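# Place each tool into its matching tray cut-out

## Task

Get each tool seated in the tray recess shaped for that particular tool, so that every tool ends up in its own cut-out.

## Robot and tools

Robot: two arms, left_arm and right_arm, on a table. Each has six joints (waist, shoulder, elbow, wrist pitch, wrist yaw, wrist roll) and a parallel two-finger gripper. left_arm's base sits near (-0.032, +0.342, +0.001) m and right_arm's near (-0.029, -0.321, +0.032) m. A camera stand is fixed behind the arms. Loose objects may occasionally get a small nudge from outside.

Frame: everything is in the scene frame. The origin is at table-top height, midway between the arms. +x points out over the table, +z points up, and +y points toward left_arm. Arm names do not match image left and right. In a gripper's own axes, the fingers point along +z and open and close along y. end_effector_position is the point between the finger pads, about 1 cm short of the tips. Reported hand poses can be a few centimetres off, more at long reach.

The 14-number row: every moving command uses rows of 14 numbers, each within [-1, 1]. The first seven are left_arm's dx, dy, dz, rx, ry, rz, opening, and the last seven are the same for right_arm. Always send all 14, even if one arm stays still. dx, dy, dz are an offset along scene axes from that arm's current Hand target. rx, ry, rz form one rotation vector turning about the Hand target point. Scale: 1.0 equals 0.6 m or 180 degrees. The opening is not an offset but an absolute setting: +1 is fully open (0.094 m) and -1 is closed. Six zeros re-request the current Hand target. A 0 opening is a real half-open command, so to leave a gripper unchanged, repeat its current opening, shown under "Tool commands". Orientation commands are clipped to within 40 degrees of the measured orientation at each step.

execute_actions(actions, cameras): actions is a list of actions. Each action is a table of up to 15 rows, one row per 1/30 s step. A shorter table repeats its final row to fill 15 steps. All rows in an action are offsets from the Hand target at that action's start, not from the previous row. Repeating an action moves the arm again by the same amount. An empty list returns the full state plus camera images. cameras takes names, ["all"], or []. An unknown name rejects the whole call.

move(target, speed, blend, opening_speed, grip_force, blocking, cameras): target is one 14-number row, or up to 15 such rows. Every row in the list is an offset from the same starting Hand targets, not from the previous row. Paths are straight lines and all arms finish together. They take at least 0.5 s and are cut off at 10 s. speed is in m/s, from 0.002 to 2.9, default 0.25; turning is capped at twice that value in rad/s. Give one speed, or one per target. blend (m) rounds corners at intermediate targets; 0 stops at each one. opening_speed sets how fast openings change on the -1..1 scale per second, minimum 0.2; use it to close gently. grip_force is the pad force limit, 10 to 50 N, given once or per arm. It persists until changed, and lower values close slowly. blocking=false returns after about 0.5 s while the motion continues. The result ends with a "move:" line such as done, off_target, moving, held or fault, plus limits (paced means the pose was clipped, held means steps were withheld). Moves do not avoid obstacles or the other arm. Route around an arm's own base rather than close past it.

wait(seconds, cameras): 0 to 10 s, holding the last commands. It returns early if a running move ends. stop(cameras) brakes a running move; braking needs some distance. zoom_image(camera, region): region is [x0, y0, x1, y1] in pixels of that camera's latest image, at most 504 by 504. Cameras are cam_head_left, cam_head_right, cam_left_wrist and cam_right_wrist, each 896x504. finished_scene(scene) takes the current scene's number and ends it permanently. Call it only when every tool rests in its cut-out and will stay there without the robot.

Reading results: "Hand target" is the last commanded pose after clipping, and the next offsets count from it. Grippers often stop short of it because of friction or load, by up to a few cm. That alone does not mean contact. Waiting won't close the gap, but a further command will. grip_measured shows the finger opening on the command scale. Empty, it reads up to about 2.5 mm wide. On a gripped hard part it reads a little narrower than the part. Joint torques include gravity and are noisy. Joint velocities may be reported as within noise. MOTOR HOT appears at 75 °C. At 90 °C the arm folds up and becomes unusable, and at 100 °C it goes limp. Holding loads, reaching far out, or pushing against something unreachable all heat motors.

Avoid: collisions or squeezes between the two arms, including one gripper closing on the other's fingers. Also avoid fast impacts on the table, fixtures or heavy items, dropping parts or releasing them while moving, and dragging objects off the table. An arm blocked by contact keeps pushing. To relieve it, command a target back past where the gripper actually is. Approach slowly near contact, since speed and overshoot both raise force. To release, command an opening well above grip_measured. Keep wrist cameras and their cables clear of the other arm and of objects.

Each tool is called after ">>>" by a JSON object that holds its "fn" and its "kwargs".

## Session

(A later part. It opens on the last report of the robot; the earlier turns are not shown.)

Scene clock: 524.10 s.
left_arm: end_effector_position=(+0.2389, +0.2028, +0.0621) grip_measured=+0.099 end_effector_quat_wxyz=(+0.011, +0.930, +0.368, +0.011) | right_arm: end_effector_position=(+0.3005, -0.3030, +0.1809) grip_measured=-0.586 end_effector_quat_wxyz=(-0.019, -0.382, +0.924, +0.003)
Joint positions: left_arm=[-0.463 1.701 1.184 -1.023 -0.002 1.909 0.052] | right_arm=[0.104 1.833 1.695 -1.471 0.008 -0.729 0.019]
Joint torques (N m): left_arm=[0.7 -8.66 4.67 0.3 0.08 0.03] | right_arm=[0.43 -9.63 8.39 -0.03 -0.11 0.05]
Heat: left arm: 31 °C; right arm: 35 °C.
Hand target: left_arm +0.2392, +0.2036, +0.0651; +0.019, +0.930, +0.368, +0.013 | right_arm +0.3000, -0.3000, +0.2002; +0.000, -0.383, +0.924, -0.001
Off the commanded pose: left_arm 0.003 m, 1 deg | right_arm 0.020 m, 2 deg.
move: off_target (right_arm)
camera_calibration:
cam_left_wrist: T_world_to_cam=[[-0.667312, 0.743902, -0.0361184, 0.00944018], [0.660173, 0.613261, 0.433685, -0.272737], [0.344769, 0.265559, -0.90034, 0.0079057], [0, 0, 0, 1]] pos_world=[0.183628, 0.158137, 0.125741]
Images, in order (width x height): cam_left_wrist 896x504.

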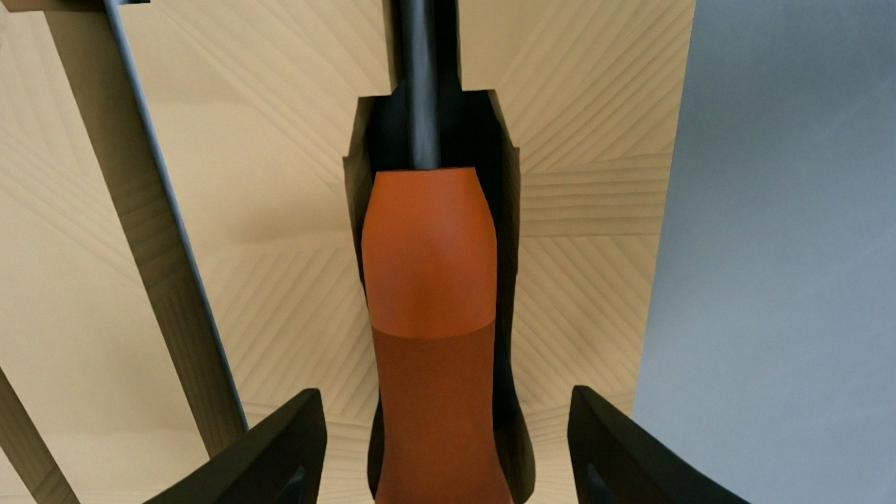

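>>> {"fn": "move", "kwargs": {"target": [[0, 0, -0.0058, 0, 0, 0, 0.1, 0, 0, 0, 0, 0, 0, -1], [0, 0, -0.0058, 0, 0, 0, -1, 0, 0, 0, 0, 0, 0, -1]], "speed": 0.05, "opening_speed": 0.8, "cameras": ["cam_left_wrist"]}}

Scene clock: 528.63 s.
left_arm: end_effector_position=(+0.2396, +0.2024, +0.0598) grip_measured=-0.540 end_effector_quat_wxyz=(+0.013, +0.930, +0.368, +0.013) | right_arm: end_effector_position=(+0.3005, -0.3030, +0.1809) grip_measured=-0.586 end_effector_quat_wxyz=(-0.019, -0.382, +0.924, +0.003)
Joint positions: left_arm=[-0.463 1.701 1.174 -1.007 -0.002 1.91 0.022] | right_arm=[0.104 1.833 1.695 -1.471 0.008 -0.729 0.019]
Joint torques (N m): left_arm=[0.69 -8.31 4.66 0.31 0.08 0.04] | right_arm=[0.44 -9.65 8.42 -0.03 -0.11 0.03]
Heat: left arm: 30 °C; right arm: 35 °C.
Hand target: left_arm +0.2392, +0.2036, +0.0617; +0.019, +0.930, +0.368, +0.013 | right_arm +0.3000, -0.3000, +0.2002; +0.000, -0.383, +0.924, -0.001
Off the commanded pose: left_arm 0.002 m, 1 deg | right_arm 0.020 m, 2 deg.
move: off_target (right_arm)
camera_calibration:
cam_left_wrist: T_world_to_cam=[[-0.666849, 0.744018, -0.0418266, 0.0103645], [0.65801, 0.614248, 0.435571, -0.271781], [0.349765, 0.262938, -0.899182, 0.00491409], [0, 0, 0, 1]] pos_world=[0.184027, 0.157938, 0.123232]
Images, in order (width x height): cam_left_wrist 896x504.

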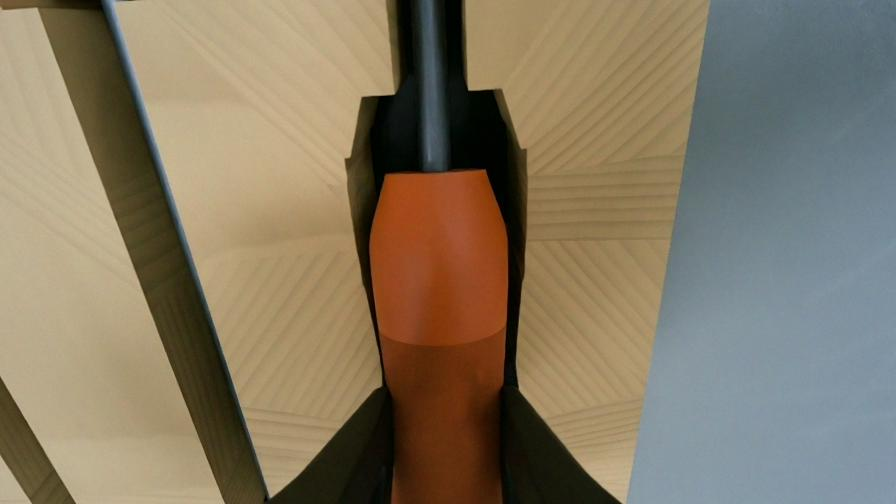

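>>> {"fn": "move", "kwargs": {"target": [[0, 0, 0.05, 0, 0, 0, -1, 0, 0, 0, 0, 0, 0, -1], [-0.0125, -0.0122, 0.05, 0, 0, 0, -1, 0, 0, 0, 0, 0, 0, -1]], "speed": 0.06, "cameras": ["cam_left_wrist"]}}

Scene clock: 531.70 s.
left_arm: end_effector_position=(+0.2348, +0.2019, +0.0755) grip_measured=-0.541 end_effector_quat_wxyz=(+0.002, +0.928, +0.373, +0.011) | right_arm: end_effector_position=(+0.3005, -0.3030, +0.1809) grip_measured=-0.586 end_effector_quat_wxyz=(-0.019, -0.382, +0.924, +0.003)
Joint positions: left_arm=[-0.479 1.689 1.226 -1.09 -0.013 1.884 0.022] | right_arm=[0.104 1.833 1.695 -1.471 0.008 -0.729 0.019]
Joint torques (N m): left_arm=[-1.02 -10.86 6.78 -0.08 0.19 -0.06] | right_arm=[0.44 -9.63 8.43 -0.03 -0.11 0.05]
Heat: left arm: 30 °C; right arm: 35 °C.
Hand target: left_arm +0.2317, +0.1963, +0.0916; +0.019, +0.930, +0.368, +0.013 | right_arm +0.3000, -0.3000, +0.2002; +0.000, -0.383, +0.924, -0.001
Off the commanded pose: left_arm 0.017 m, 2 deg | right_arm 0.020 m, 2 deg.
move: off_target (left_arm, right_arm)
camera_calibration:
cam_left_wrist: T_world_to_cam=[[-0.675326, 0.737251, -0.0199145, 0.00986312], [0.656882, 0.613546, 0.438255, -0.274981], [0.335322, 0.282883, -0.89863, 0.0202077], [0, 0, 0, 1]] pos_world=[0.180515, 0.155725, 0.138867]
Images, in order (width x height): cam_left_wrist 896x504.

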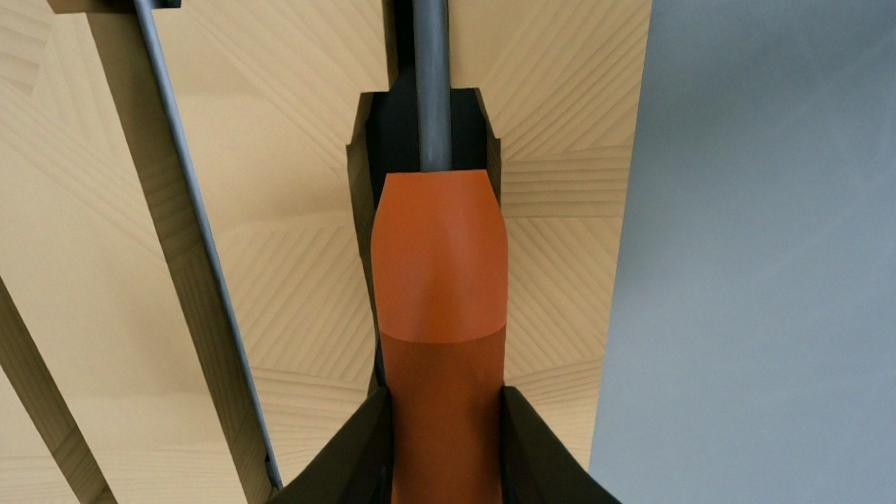

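>>> {"fn": "move", "kwargs": {"target": [-0.0027, -0.0093, 0, 0, 0, 0, -1, 0, 0, 0, 0, 0, 0, -1], "speed": 0.06, "cameras": ["cam_left_wrist"]}}

Scene clock: 534.77 s.
left_arm: end_effector_position=(+0.2341, +0.2009, +0.0756) grip_measured=-0.541 end_effector_quat_wxyz=(-0.003, +0.928, +0.373, +0.017) | right_arm: end_effector_position=(+0.3005, -0.3030, +0.1809) grip_measured=-0.586 end_effector_quat_wxyz=(-0.019, -0.382, +0.924, +0.003)
Joint positions: left_arm=[-0.493 1.689 1.226 -1.091 -0.03 1.868 0.022] | right_arm=[0.104 1.833 1.695 -1.471 0.008 -0.729 0.019]
Joint torques (N m): left_arm=[-1.5 -10.41 7.23 -0.04 0.33 -0.08] | right_arm=[0.44 -9.59 8.43 -0.03 -0.11 0.05]
Heat: left arm: 30 °C; right arm: 35 °C.
Hand target: left_arm +0.2300, +0.1907, +0.0916; +0.019, +0.930, +0.368, +0.013 | right_arm +0.3000, -0.3000, +0.2002; +0.000, -0.383, +0.924, -0.001
Off the commanded pose: left_arm 0.019 m, 3 deg | right_arm 0.020 m, 2 deg.
move: off_target (left_arm, right_arm)
camera_calibration:
cam_left_wrist: T_world_to_cam=[[-0.676519, 0.736287, -0.0142836, 0.0102336], [0.652369, 0.608185, 0.452245, -0.272783], [0.341669, 0.296634, -0.891779, 0.0160009], [0, 0, 0, 1]] pos_world=[0.179411, 0.153621, 0.13778]
Images, in order (width x height): cam_left_wrist 896x504.

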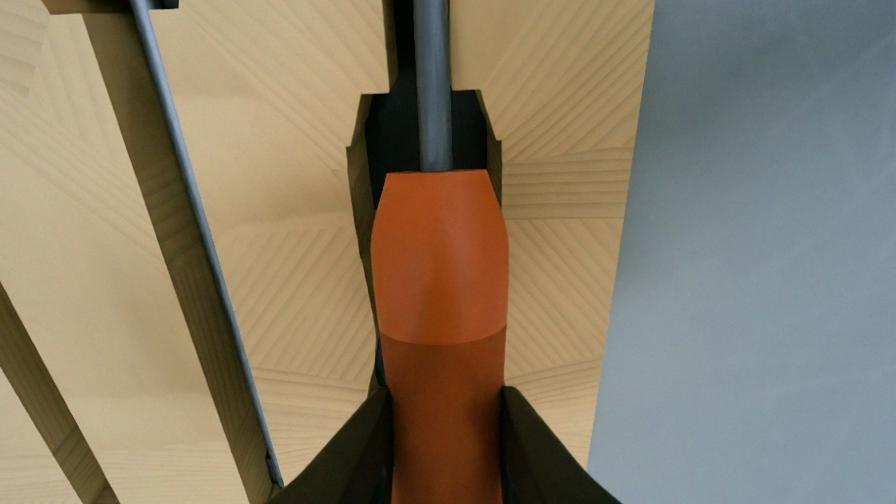

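>>> {"fn": "execute_actions", "kwargs": {"actions": []}}

>>> {"fn": "zoom_image", "kwargs": {"camera": "cam_head_left", "region": [405, 320, 450, 365]}}

>>> {"fn": "zoom_image", "kwargs": {"camera": "cam_head_right", "region": [400, 320, 445, 365]}}

Scene clock: 549.23 s.
left_arm: end_effector_position=(+0.2341, +0.2009, +0.0756) grip_measured=-0.541 end_effector_quat_wxyz=(-0.003, +0.927, +0.373, +0.017) | right_arm: end_effector_position=(+0.3005, -0.3030, +0.1809) grip_measured=-0.586 end_effector_quat_wxyz=(-0.019, -0.382, +0.924, +0.003)
Joint positions: left_arm=[-0.493 1.689 1.226 -1.091 -0.03 1.868 0.022] | right_arm=[0.104 1.833 1.695 -1.471 0.008 -0.729 0.019]
Joint velocities: within noise
Joint torques (N m): left_arm=[-1.5 -10.41 7.21 -0.05 0.33 -0.06] | right_arm=[0.47 -9.63 8.39 -0.03 -0.11 0.04]
Motor temperatures (°C): left_arm=[21 29 26 19 20 23 25] | right_arm=[21 35 33 22 19 22 24]
Heat: left arm: 29 °C; right arm: 35 °C.
Hand target: left_arm +0.2301, +0.1907, +0.0916; +0.019, +0.930, +0.368, +0.013 | right_arm +0.3000, -0.3000, +0.2002; +0.000, -0.383, +0.924, -0.001
Tool commands: left_gripper/opening=-1.0 right_gripper/opening=-1.0
Off the commanded pose: left_arm 0.019 m, 3 deg | right_arm 0.020 m, 2 deg.
camera_calibration:
cam_left_wrist: T_world_to_cam=[[-0.676796, 0.736031, -0.0143194, 0.0103276], [0.652131, 0.608446, 0.452238, -0.272778], [0.341574, 0.296735, -0.891782, 0.0160032], [0, 0, 0, 1]] pos_world=[0.179411, 0.153621, 0.13778]
cam_right_wrist: T_world_to_cam=[[0.718886, -0.695128, 0.000577357, -0.430301], [-0.620025, -0.64084, 0.452651, -0.0496983], [-0.31428, -0.325763, -0.891687, 0.247305], [0, 0, 0, 1]] pos_world=[0.356246, -0.2504, 0.243263]

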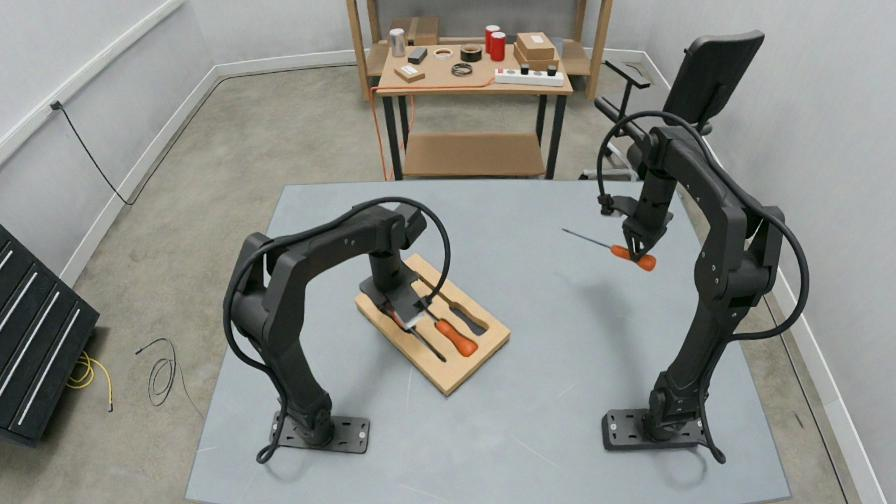

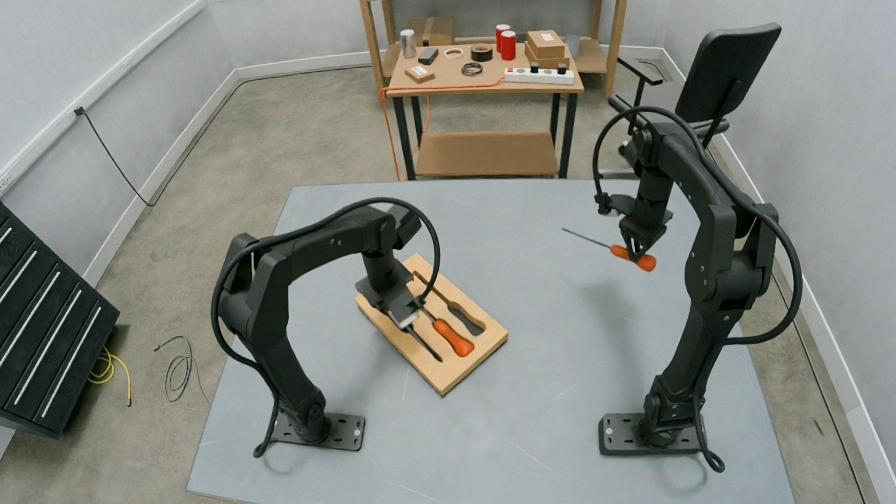

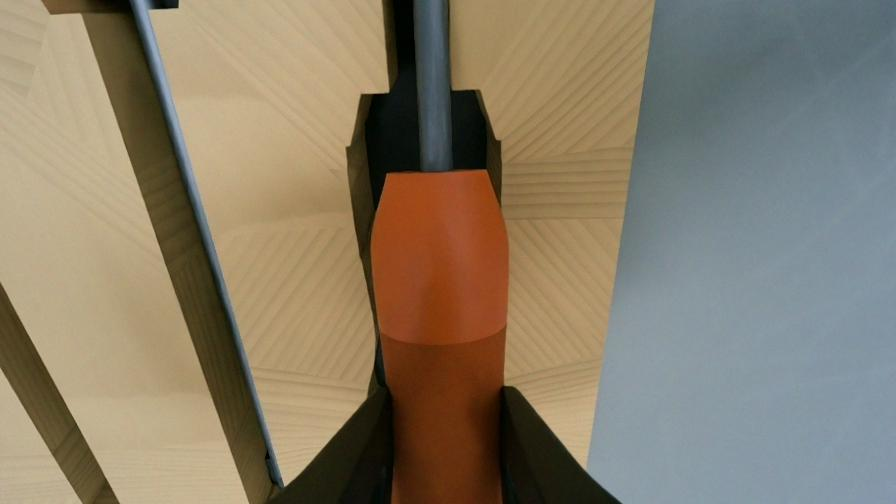

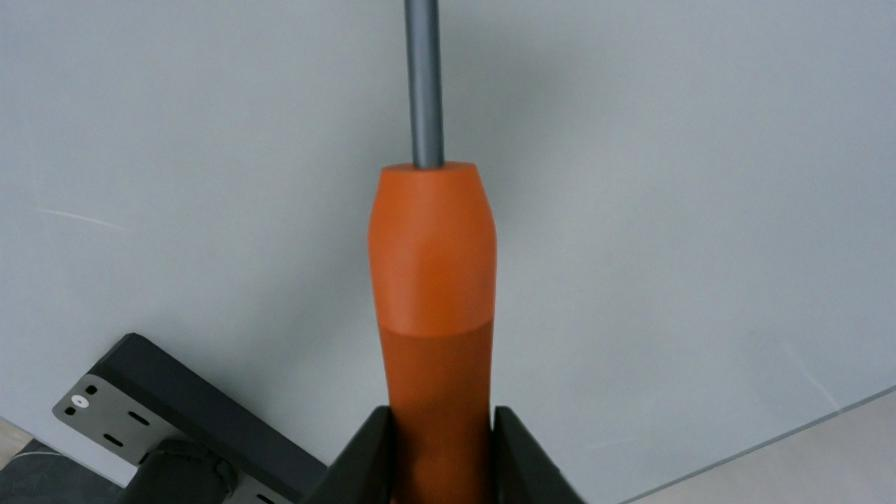

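Scaled by 11.200.

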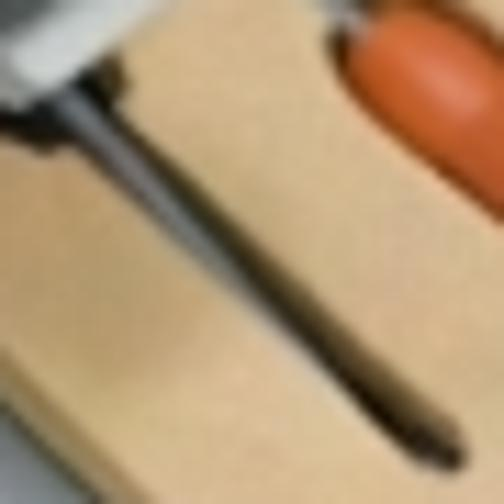

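Scaled by 11.200.

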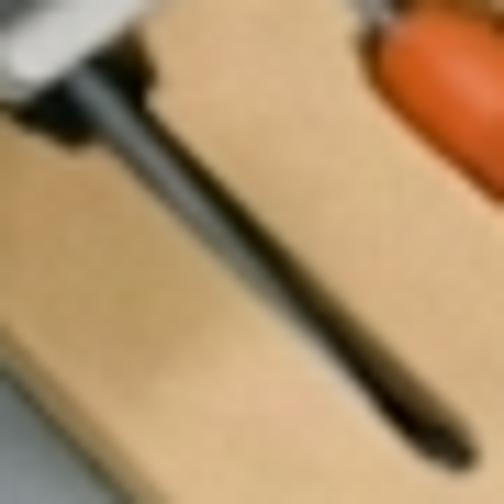

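>>> {"fn": "move", "kwargs": {"target": [[0.01, 0.015, 0.06, 0, 0, 0, -1, 0, 0, 0, 0, 0, 0, -1], [0.01, 0.02, 0.17, 0, 0, 0, -1, 0, 0, 0, 0, 0, 0, -1]], "speed": 0.12, "blend": [0.015, 0], "cameras": ["all"]}}

>>> {"fn": "zoom_image", "kwargs": {"camera": "cam_head_left", "region": [350, 210, 490, 370]}}

>>> {"fn": "zoom_image", "kwargs": {"camera": "cam_head_right", "region": [350, 210, 490, 370]}}

Scene clock: 554.77 s.
left_arm: end_effector_position=(+0.2354, +0.2035, +0.1826) grip_measured=-0.541 end_effector_quat_wxyz=(+0.005, +0.930, +0.368, +0.011) | right_arm: end_effector_position=(+0.3005, -0.3030, +0.1809) grip_measured=-0.586 end_effector_quat_wxyz=(-0.019, -0.382, +0.924, +0.003)
Joint positions: left_arm=[-0.471 1.68 1.644 -1.513 -0.01 1.901 0.022] | right_arm=[0.104 1.833 1.695 -1.471 0.008 -0.729 0.019]
Joint torques (N m): left_arm=[0.72 -8.05 7.73 0.07 0.16 0.04] | right_arm=[0.46 -9.66 8.43 -0.02 -0.12 0.04]
Heat: left arm: 29 °C; right arm: 35 °C.
Hand target: left_arm +0.2360, +0.2027, +0.1937; +0.019, +0.930, +0.368, +0.013 | right_arm +0.3000, -0.3000, +0.2002; +0.000, -0.383, +0.924, -0.001
Off the commanded pose: left_arm 0.011 m, 2 deg | right_arm 0.020 m, 2 deg.
move: off_target (left_arm, right_arm)
camera_calibration:
cam_left_wrist: T_world_to_cam=[[-0.667335, 0.744354, -0.0245313, 0.00873391], [0.662338, 0.608223, 0.437461, -0.323328], [0.340546, 0.275685, -0.898903, 0.116144], [0, 0, 0, 1]] pos_world=[0.180429, 0.158135, 0.24606]
cam_right_wrist: T_world_to_cam=[[0.718886, -0.695128, 0.000577357, -0.430301], [-0.620025, -0.64084, 0.452651, -0.0496983], [-0.31428, -0.325763, -0.891687, 0.247305], [0, 0, 0, 1]] pos_world=[0.356246, -0.2504, 0.243263]

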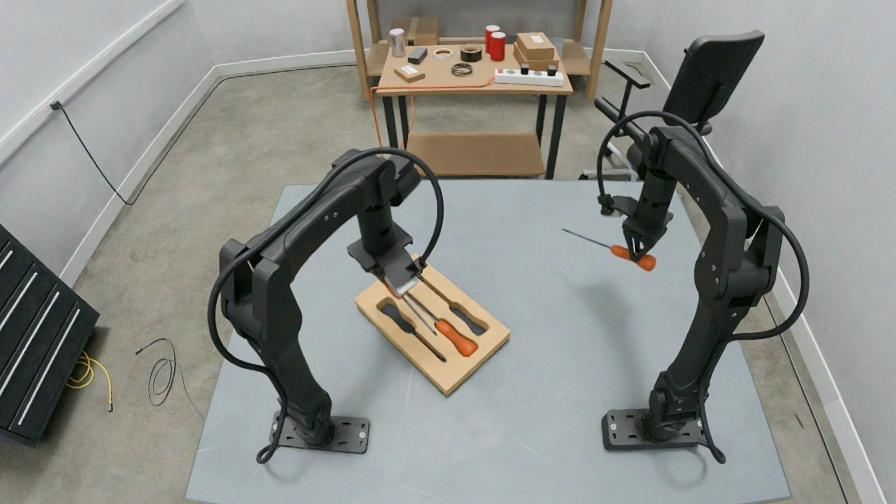

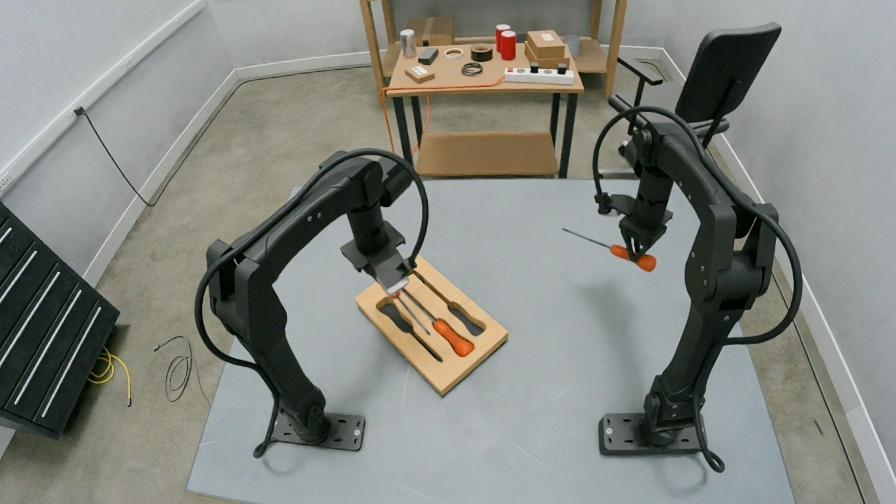

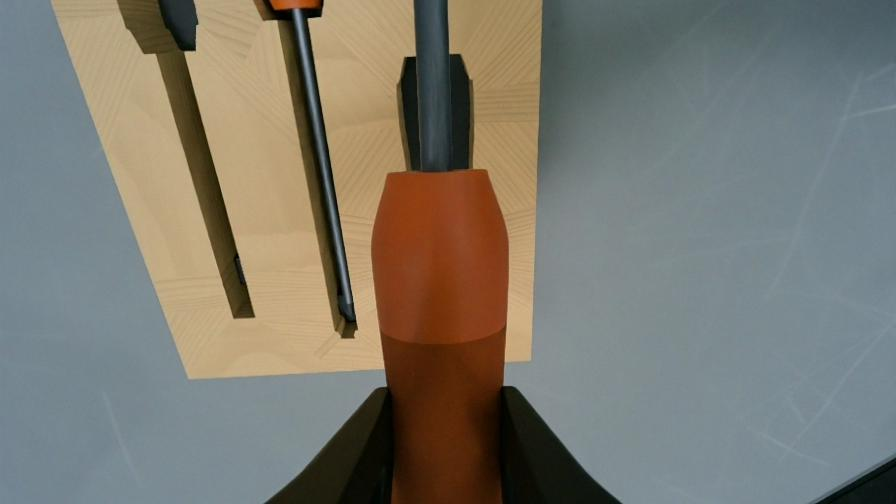

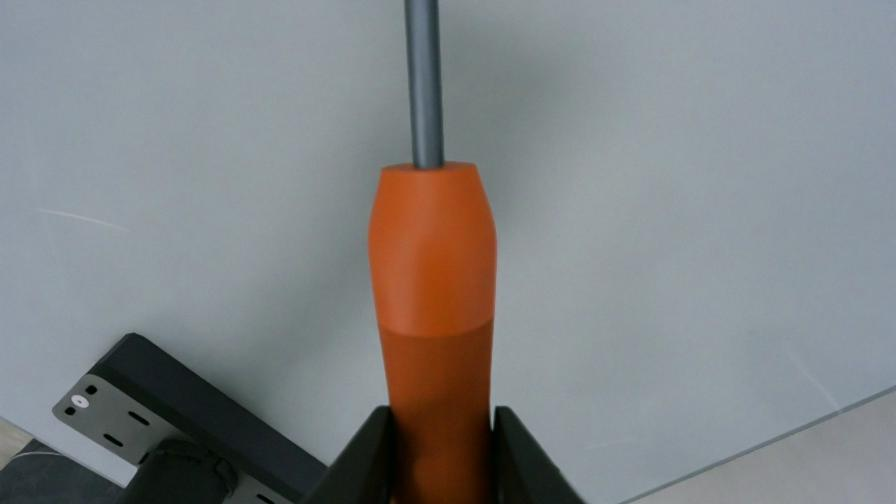

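Scaled by 3.150.

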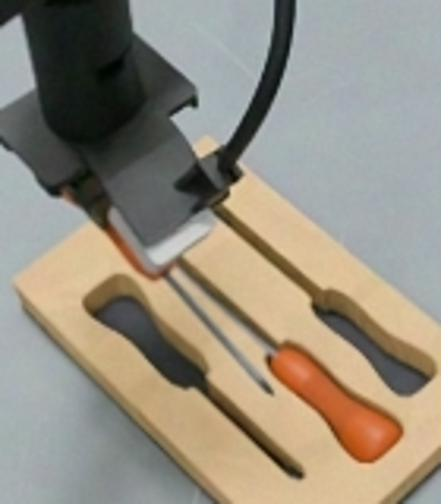

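Scaled by 3.150.

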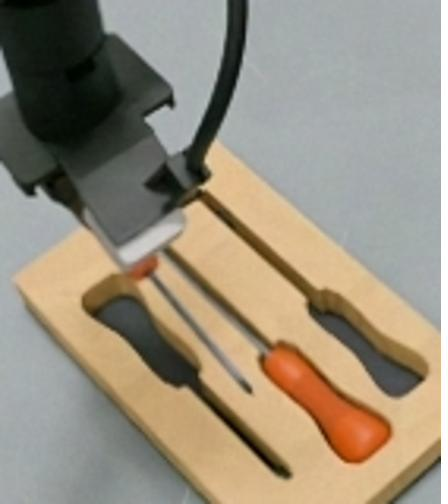

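>>> {"fn": "move", "kwargs": {"target": [-0.005, -0.0177, -0.1395, -0.0268, 0.0272, 0.0033, -1, 0, 0, 0, 0, 0, 0, -1], "speed": 0.12, "cameras": ["cam_left_wrist", "cam_head_left", "cam_head_right"]}}

>>> {"fn": "zoom_image", "kwargs": {"camera": "cam_head_left", "region": [395, 310, 455, 370]}}

>>> {"fn": "zoom_image", "kwargs": {"camera": "cam_head_right", "region": [395, 310, 455, 370]}}

Scene clock: 584.80 s.
left_arm: end_effector_position=(+0.2338, +0.1935, +0.1118) grip_measured=-0.541 end_effector_quat_wxyz=(+0.037, +0.926, +0.373, -0.033) | right_arm: end_effector_position=(+0.3005, -0.3030, +0.1809) grip_measured=-0.586 end_effector_quat_wxyz=(-0.019, -0.382, +0.924, +0.003)
Joint positions: left_arm=[-0.439 1.685 1.363 -1.238 0.099 1.92 0.022] | right_arm=[0.104 1.833 1.695 -1.471 0.008 -0.729 0.019]
Joint torques (N m): left_arm=[0.68 -6.61 5.11 0.28 0.28 0.05] | right_arm=[0.49 -9.62 8.4 -0.02 -0.11 0.05]
Heat: left arm: 29 °C; right arm: 35 °C.
Hand target: left_arm +0.2331, +0.1921, +0.1099; +0.042, +0.926, +0.373, -0.042 | right_arm +0.3000, -0.3000, +0.2002; +0.000, -0.383, +0.924, -0.001
Off the commanded pose: left_arm 0.002 m, 1 deg | right_arm 0.020 m, 2 deg.
move: off_target (right_arm)
camera_calibration:
cam_left_wrist: T_world_to_cam=[[-0.67873, 0.732394, -0.0540767, 0.0216863], [0.677044, 0.652559, 0.340262, -0.286295], [0.284494, 0.194334, -0.938774, 0.0890508], [0, 0, 0, 1]] pos_world=[0.183219, 0.153636, 0.182187]
Images, in order (width x height): cam_head_left 896x504, cam_head_right 896x504, cam_left_wrist 896x504.

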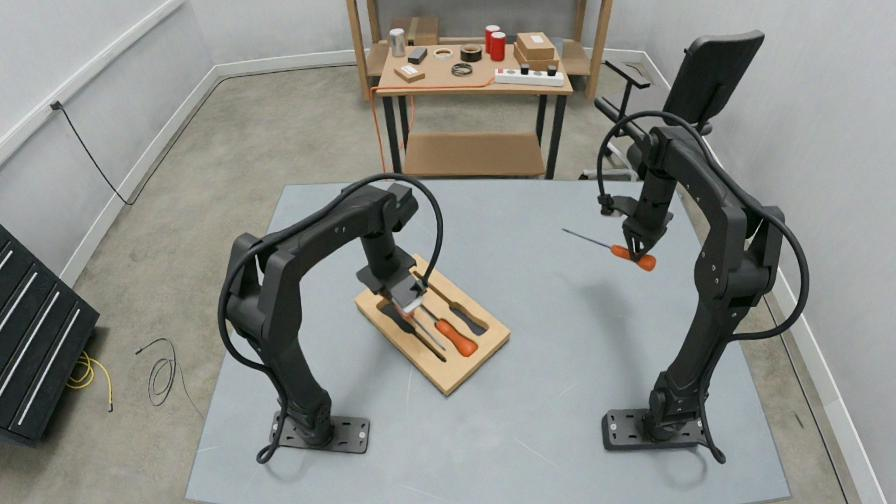

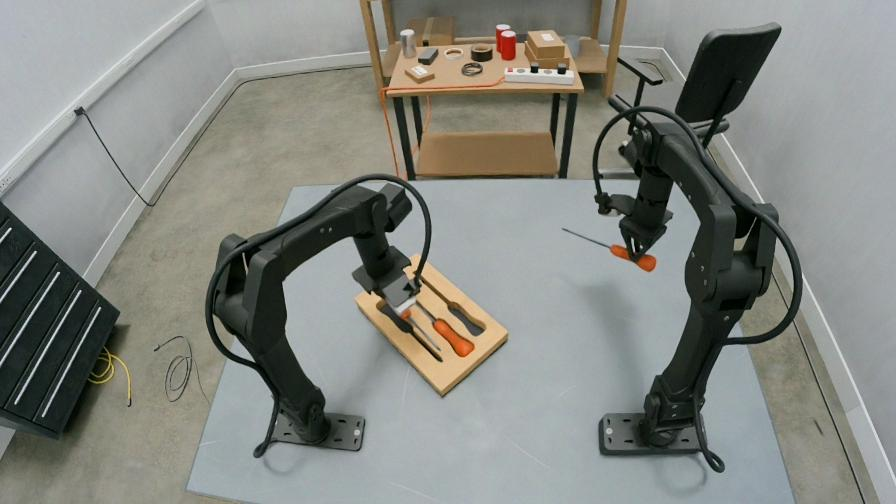

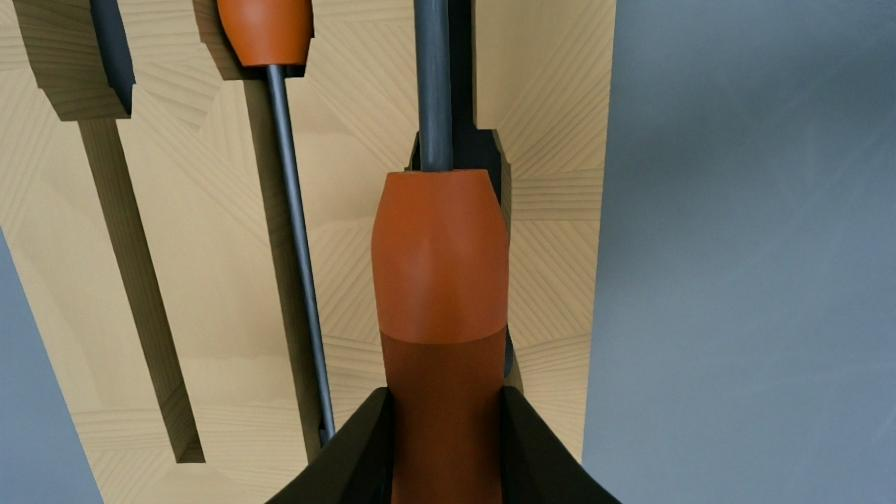

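Scaled by 8.400.

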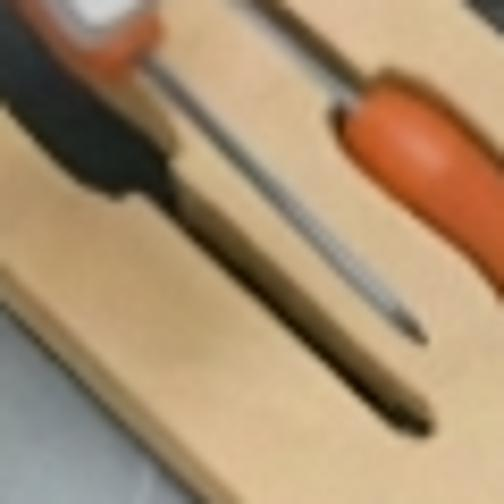

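Scaled by 8.400.

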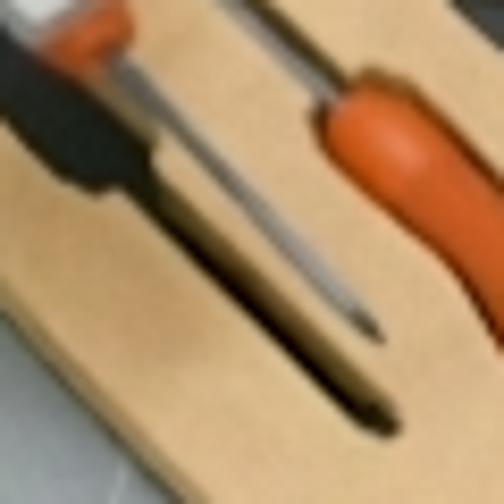

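>>> {"fn": "execute_actions", "kwargs": {"actions": []}}

Scene clock: 593.27 s.
left_arm: end_effector_position=(+0.2339, +0.1934, +0.1118) grip_measured=-0.541 end_effector_quat_wxyz=(+0.037, +0.926, +0.373, -0.033) | right_arm: end_effector_position=(+0.3005, -0.3030, +0.1809) grip_measured=-0.586 end_effector_quat_wxyz=(-0.019, -0.382, +0.924, +0.003)
Joint positions: left_arm=[-0.439 1.685 1.363 -1.238 0.099 1.92 0.022] | right_arm=[0.104 1.833 1.695 -1.471 0.008 -0.729 0.019]
Joint velocities: within noise
Joint torques (N m): left_arm=[0.66 -6.61 5.12 0.26 0.27 0.04] | right_arm=[0.44 -9.63 8.4 -0.03 -0.11 0.04]
Motor temperatures (°C): left_arm=[21 29 24 19 20 23 25] | right_arm=[21 35 34 22 19 22 24]
Heat: left arm: 29 °C; right arm: 35 °C.
Hand target: left_arm +0.2331, +0.1921, +0.1099; +0.042, +0.926, +0.373, -0.042 | right_arm +0.3000, -0.3000, +0.2002; +0.000, -0.383, +0.924, -0.001
Tool commands: left_gripper/opening=-1.0 right_gripper/opening=-1.0
Off the commanded pose: left_arm 0.002 m, 1 deg | right_arm 0.020 m, 2 deg.
camera_calibration:
cam_left_wrist: T_world_to_cam=[[-0.678687, 0.732413, -0.0543607, 0.0218005], [0.676958, 0.652566, 0.340421, -0.286244], [0.284803, 0.194239, -0.9387, 0.0890144], [0, 0, 0, 1]] pos_world=[0.183219, 0.153536, 0.182186]
cam_right_wrist: T_world_to_cam=[[0.718886, -0.695128, 0.000577357, -0.430301], [-0.620025, -0.64084, 0.452651, -0.0496983], [-0.31428, -0.325763, -0.891687, 0.247305], [0, 0, 0, 1]] pos_world=[0.356246, -0.2504, 0.243263]

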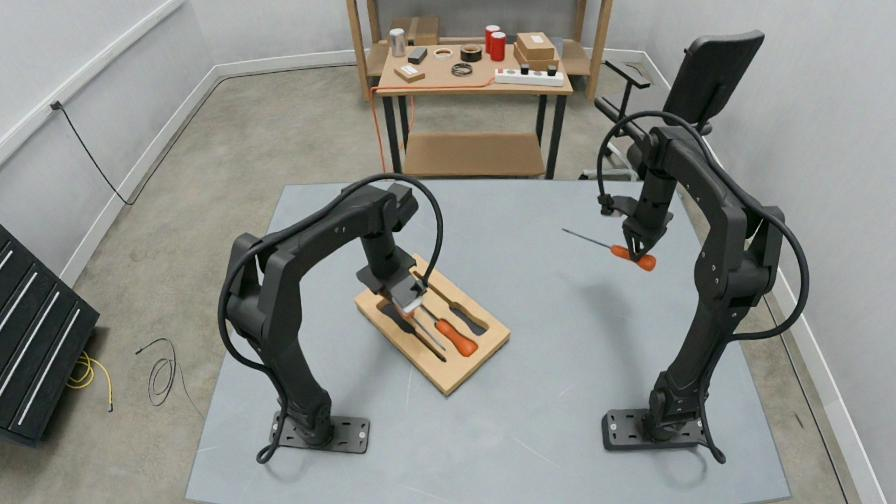

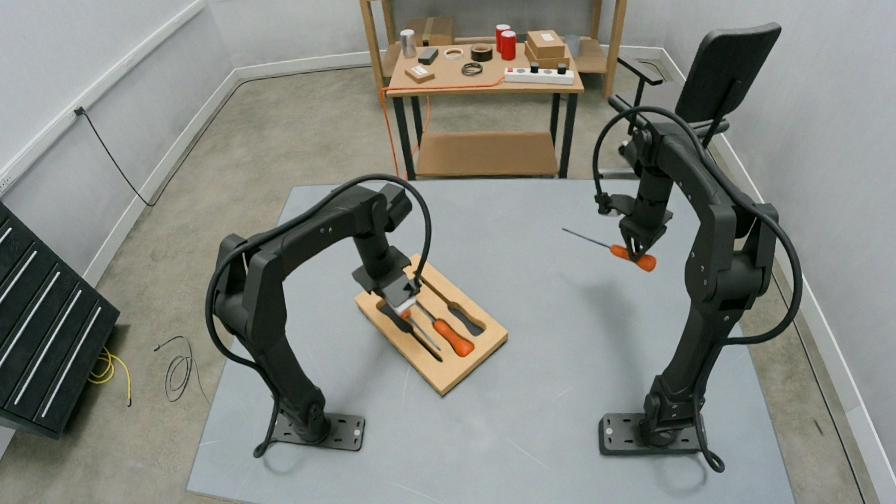

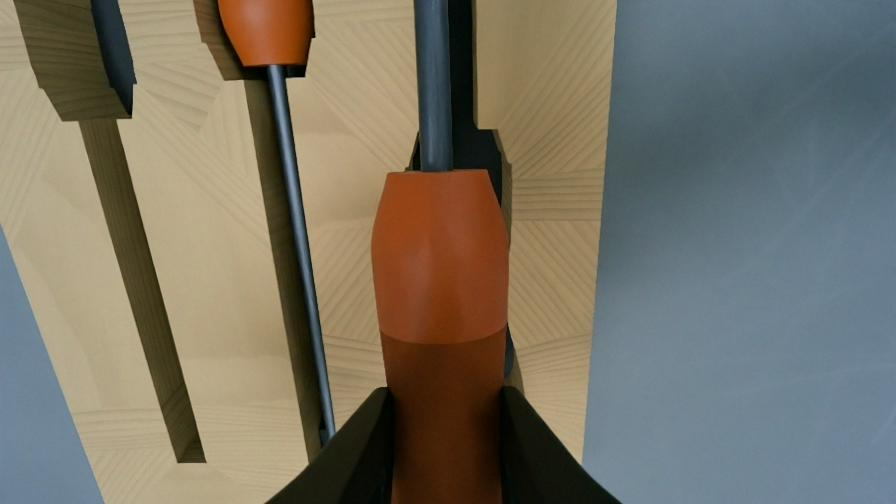

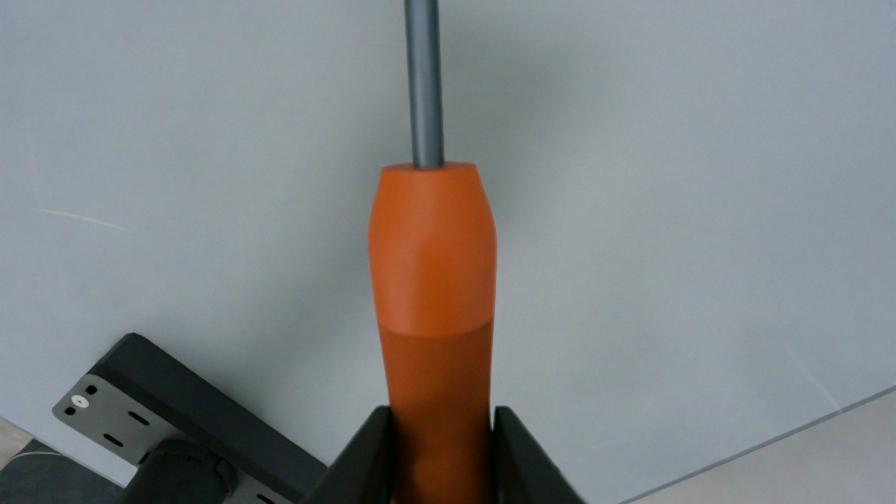

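>>> {"fn": "move", "kwargs": {"target": [0.0023, 0.0057, -0.045, 0, 0, 0, -1, 0, 0, 0, 0, 0, 0, -1], "speed": 0.06, "cameras": ["cam_left_wrist", "cam_head_left"]}}

Scene clock: 601.83 s.
left_arm: end_effector_position=(+0.2352, +0.1966, +0.0850) grip_measured=-0.541 end_effector_quat_wxyz=(+0.037, +0.926, +0.373, -0.033) | right_arm: end_effector_position=(+0.3005, -0.3030, +0.1809) grip_measured=-0.586 end_effector_quat_wxyz=(-0.019, -0.382, +0.924, +0.003)
Joint positions: left_arm=[-0.427 1.698 1.271 -1.133 0.099 1.932 0.022] | right_arm=[0.104 1.833 1.695 -1.471 0.008 -0.729 0.019]
Joint torques (N m): left_arm=[0.7 -6.61 5.05 0.28 0.26 0.04] | right_arm=[0.44 -9.63 8.42 -0.02 -0.11 0.05]
Heat: left arm: 28 °C; right arm: 35 °C.
Hand target: left_arm +0.2345, +0.1955, +0.0830; +0.042, +0.926, +0.373, -0.042 | right_arm +0.3000, -0.3000, +0.2002; +0.000, -0.383, +0.924, -0.001
Off the commanded pose: left_arm 0.002 m, 1 deg | right_arm 0.020 m, 2 deg.
move: off_target (right_arm)
camera_calibration:
cam_left_wrist: T_world_to_cam=[[-0.678446, 0.732611, -0.0547079, 0.0188553], [0.677245, 0.652553, 0.339873, -0.280188], [0.284695, 0.193535, -0.938879, 0.0629748], [0, 0, 0, 1]] pos_world=[0.18462, 0.156836, 0.155386]
Images, in order (width x height): cam_head_left 896x504, cam_left_wrist 896x504.

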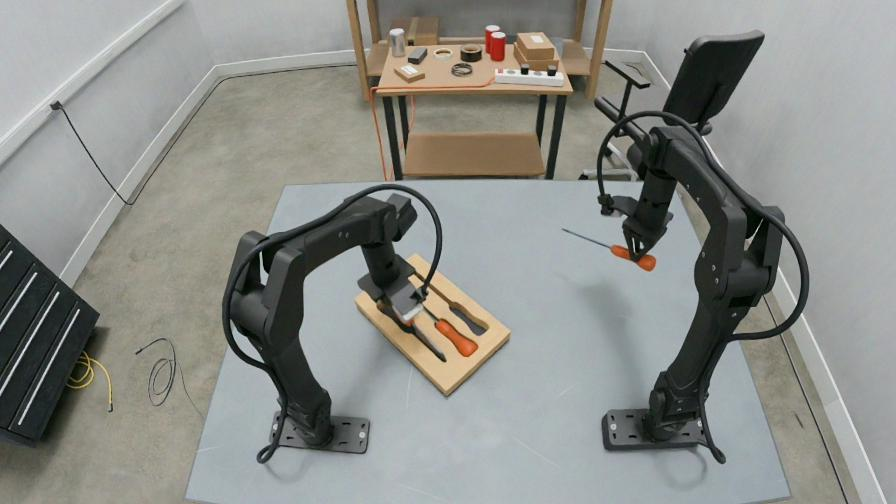

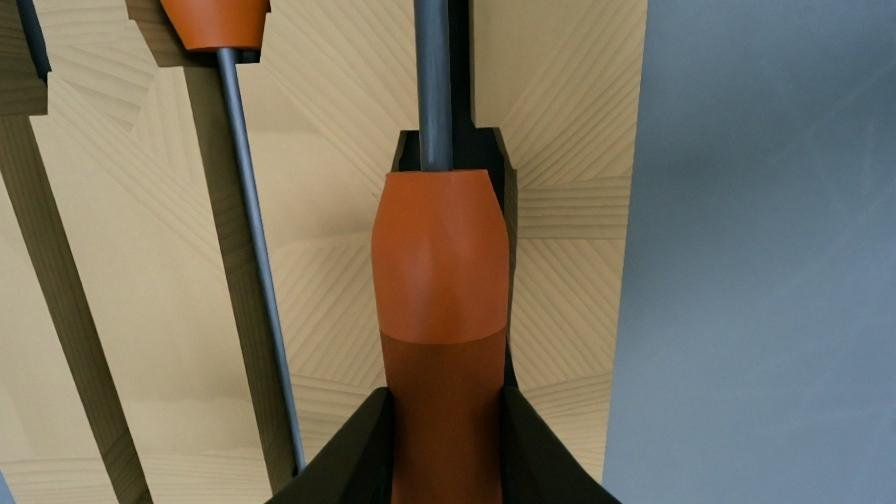

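>>> {"fn": "move", "kwargs": {"target": [0, 0, -0.035, 0, 0, 0, -1, 0, 0, 0, 0, 0, 0, -1], "speed": 0.05, "cameras": ["cam_left_wrist", "cam_head_left", "cam_head_right"]}}

>>> {"fn": "zoom_image", "kwargs": {"camera": "cam_head_left", "region": [340, 240, 520, 400]}}

Scene clock: 606.43 s.
left_arm: end_effector_position=(+0.2356, +0.1964, +0.0645) grip_measured=-0.541 end_effector_quat_wxyz=(+0.038, +0.926, +0.373, -0.032) | right_arm: end_effector_position=(+0.3005, -0.3030, +0.1809) grip_measured=-0.586 end_effector_quat_wxyz=(-0.019, -0.382, +0.924, +0.003)
Joint positions: left_arm=[-0.427 1.716 1.208 -1.051 0.099 1.933 0.022] | right_arm=[0.104 1.833 1.695 -1.471 0.008 -0.729 0.019]
Joint torques (N m): left_arm=[0.69 -6.58 4.9 0.27 0.27 0.04] | right_arm=[0.44 -9.63 8.39 -0.02 -0.12 0.04]
Heat: left arm: 28 °C; right arm: 35 °C.
Hand target: left_arm +0.2344, +0.1956, +0.0620; +0.042, +0.926, +0.373, -0.042 | right_arm +0.3000, -0.3000, +0.2002; +0.000, -0.383, +0.924, -0.001
Off the commanded pose: left_arm 0.003 m, 1 deg | right_arm 0.020 m, 2 deg.
move: off_target (right_arm)
camera_calibration:
cam_left_wrist: T_world_to_cam=[[-0.678089, 0.732833, -0.0561301, 0.0180337], [0.677009, 0.65251, 0.340425, -0.273315], [0.2861, 0.192838, -0.938595, 0.0434991], [0, 0, 0, 1]] pos_world=[0.18482, 0.156737, 0.134884]
Images, in order (width x height): cam_head_left 896x504, cam_head_right 896x504, cam_left_wrist 896x504.

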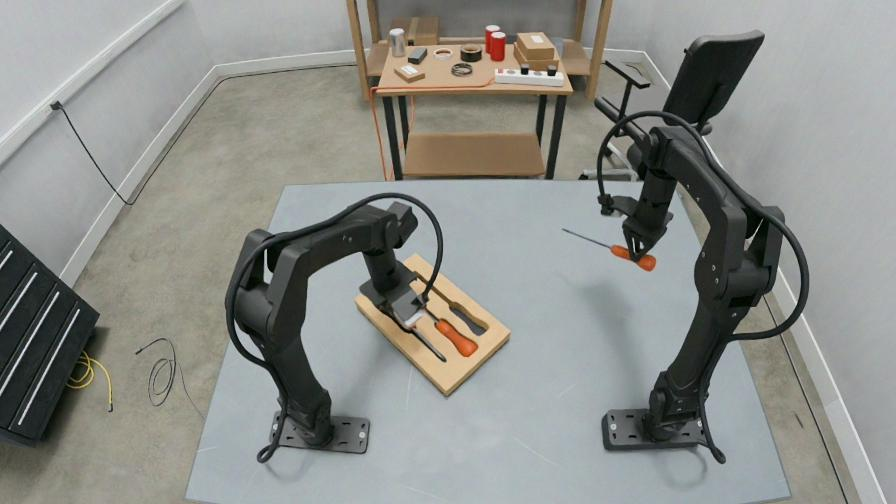

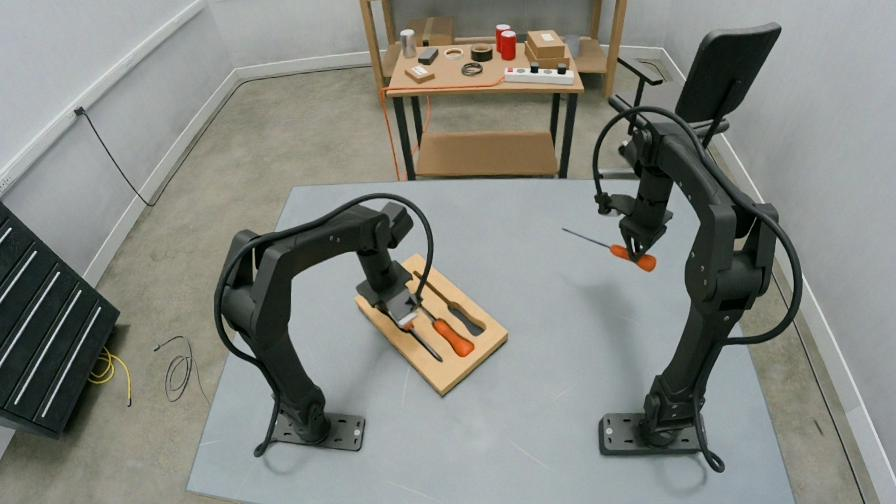

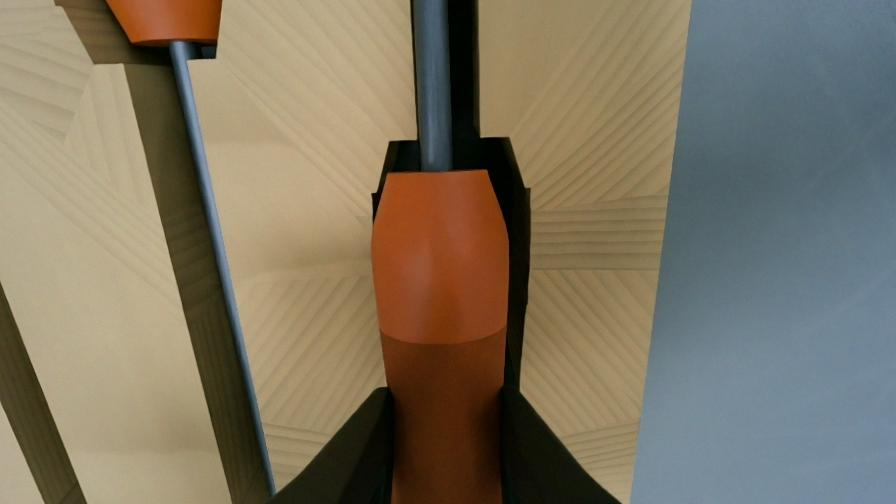

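Scaled by 2.800.

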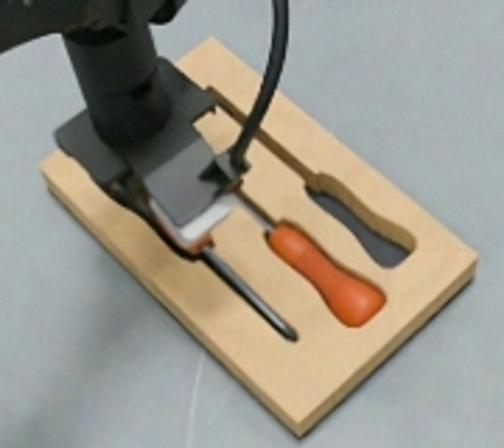

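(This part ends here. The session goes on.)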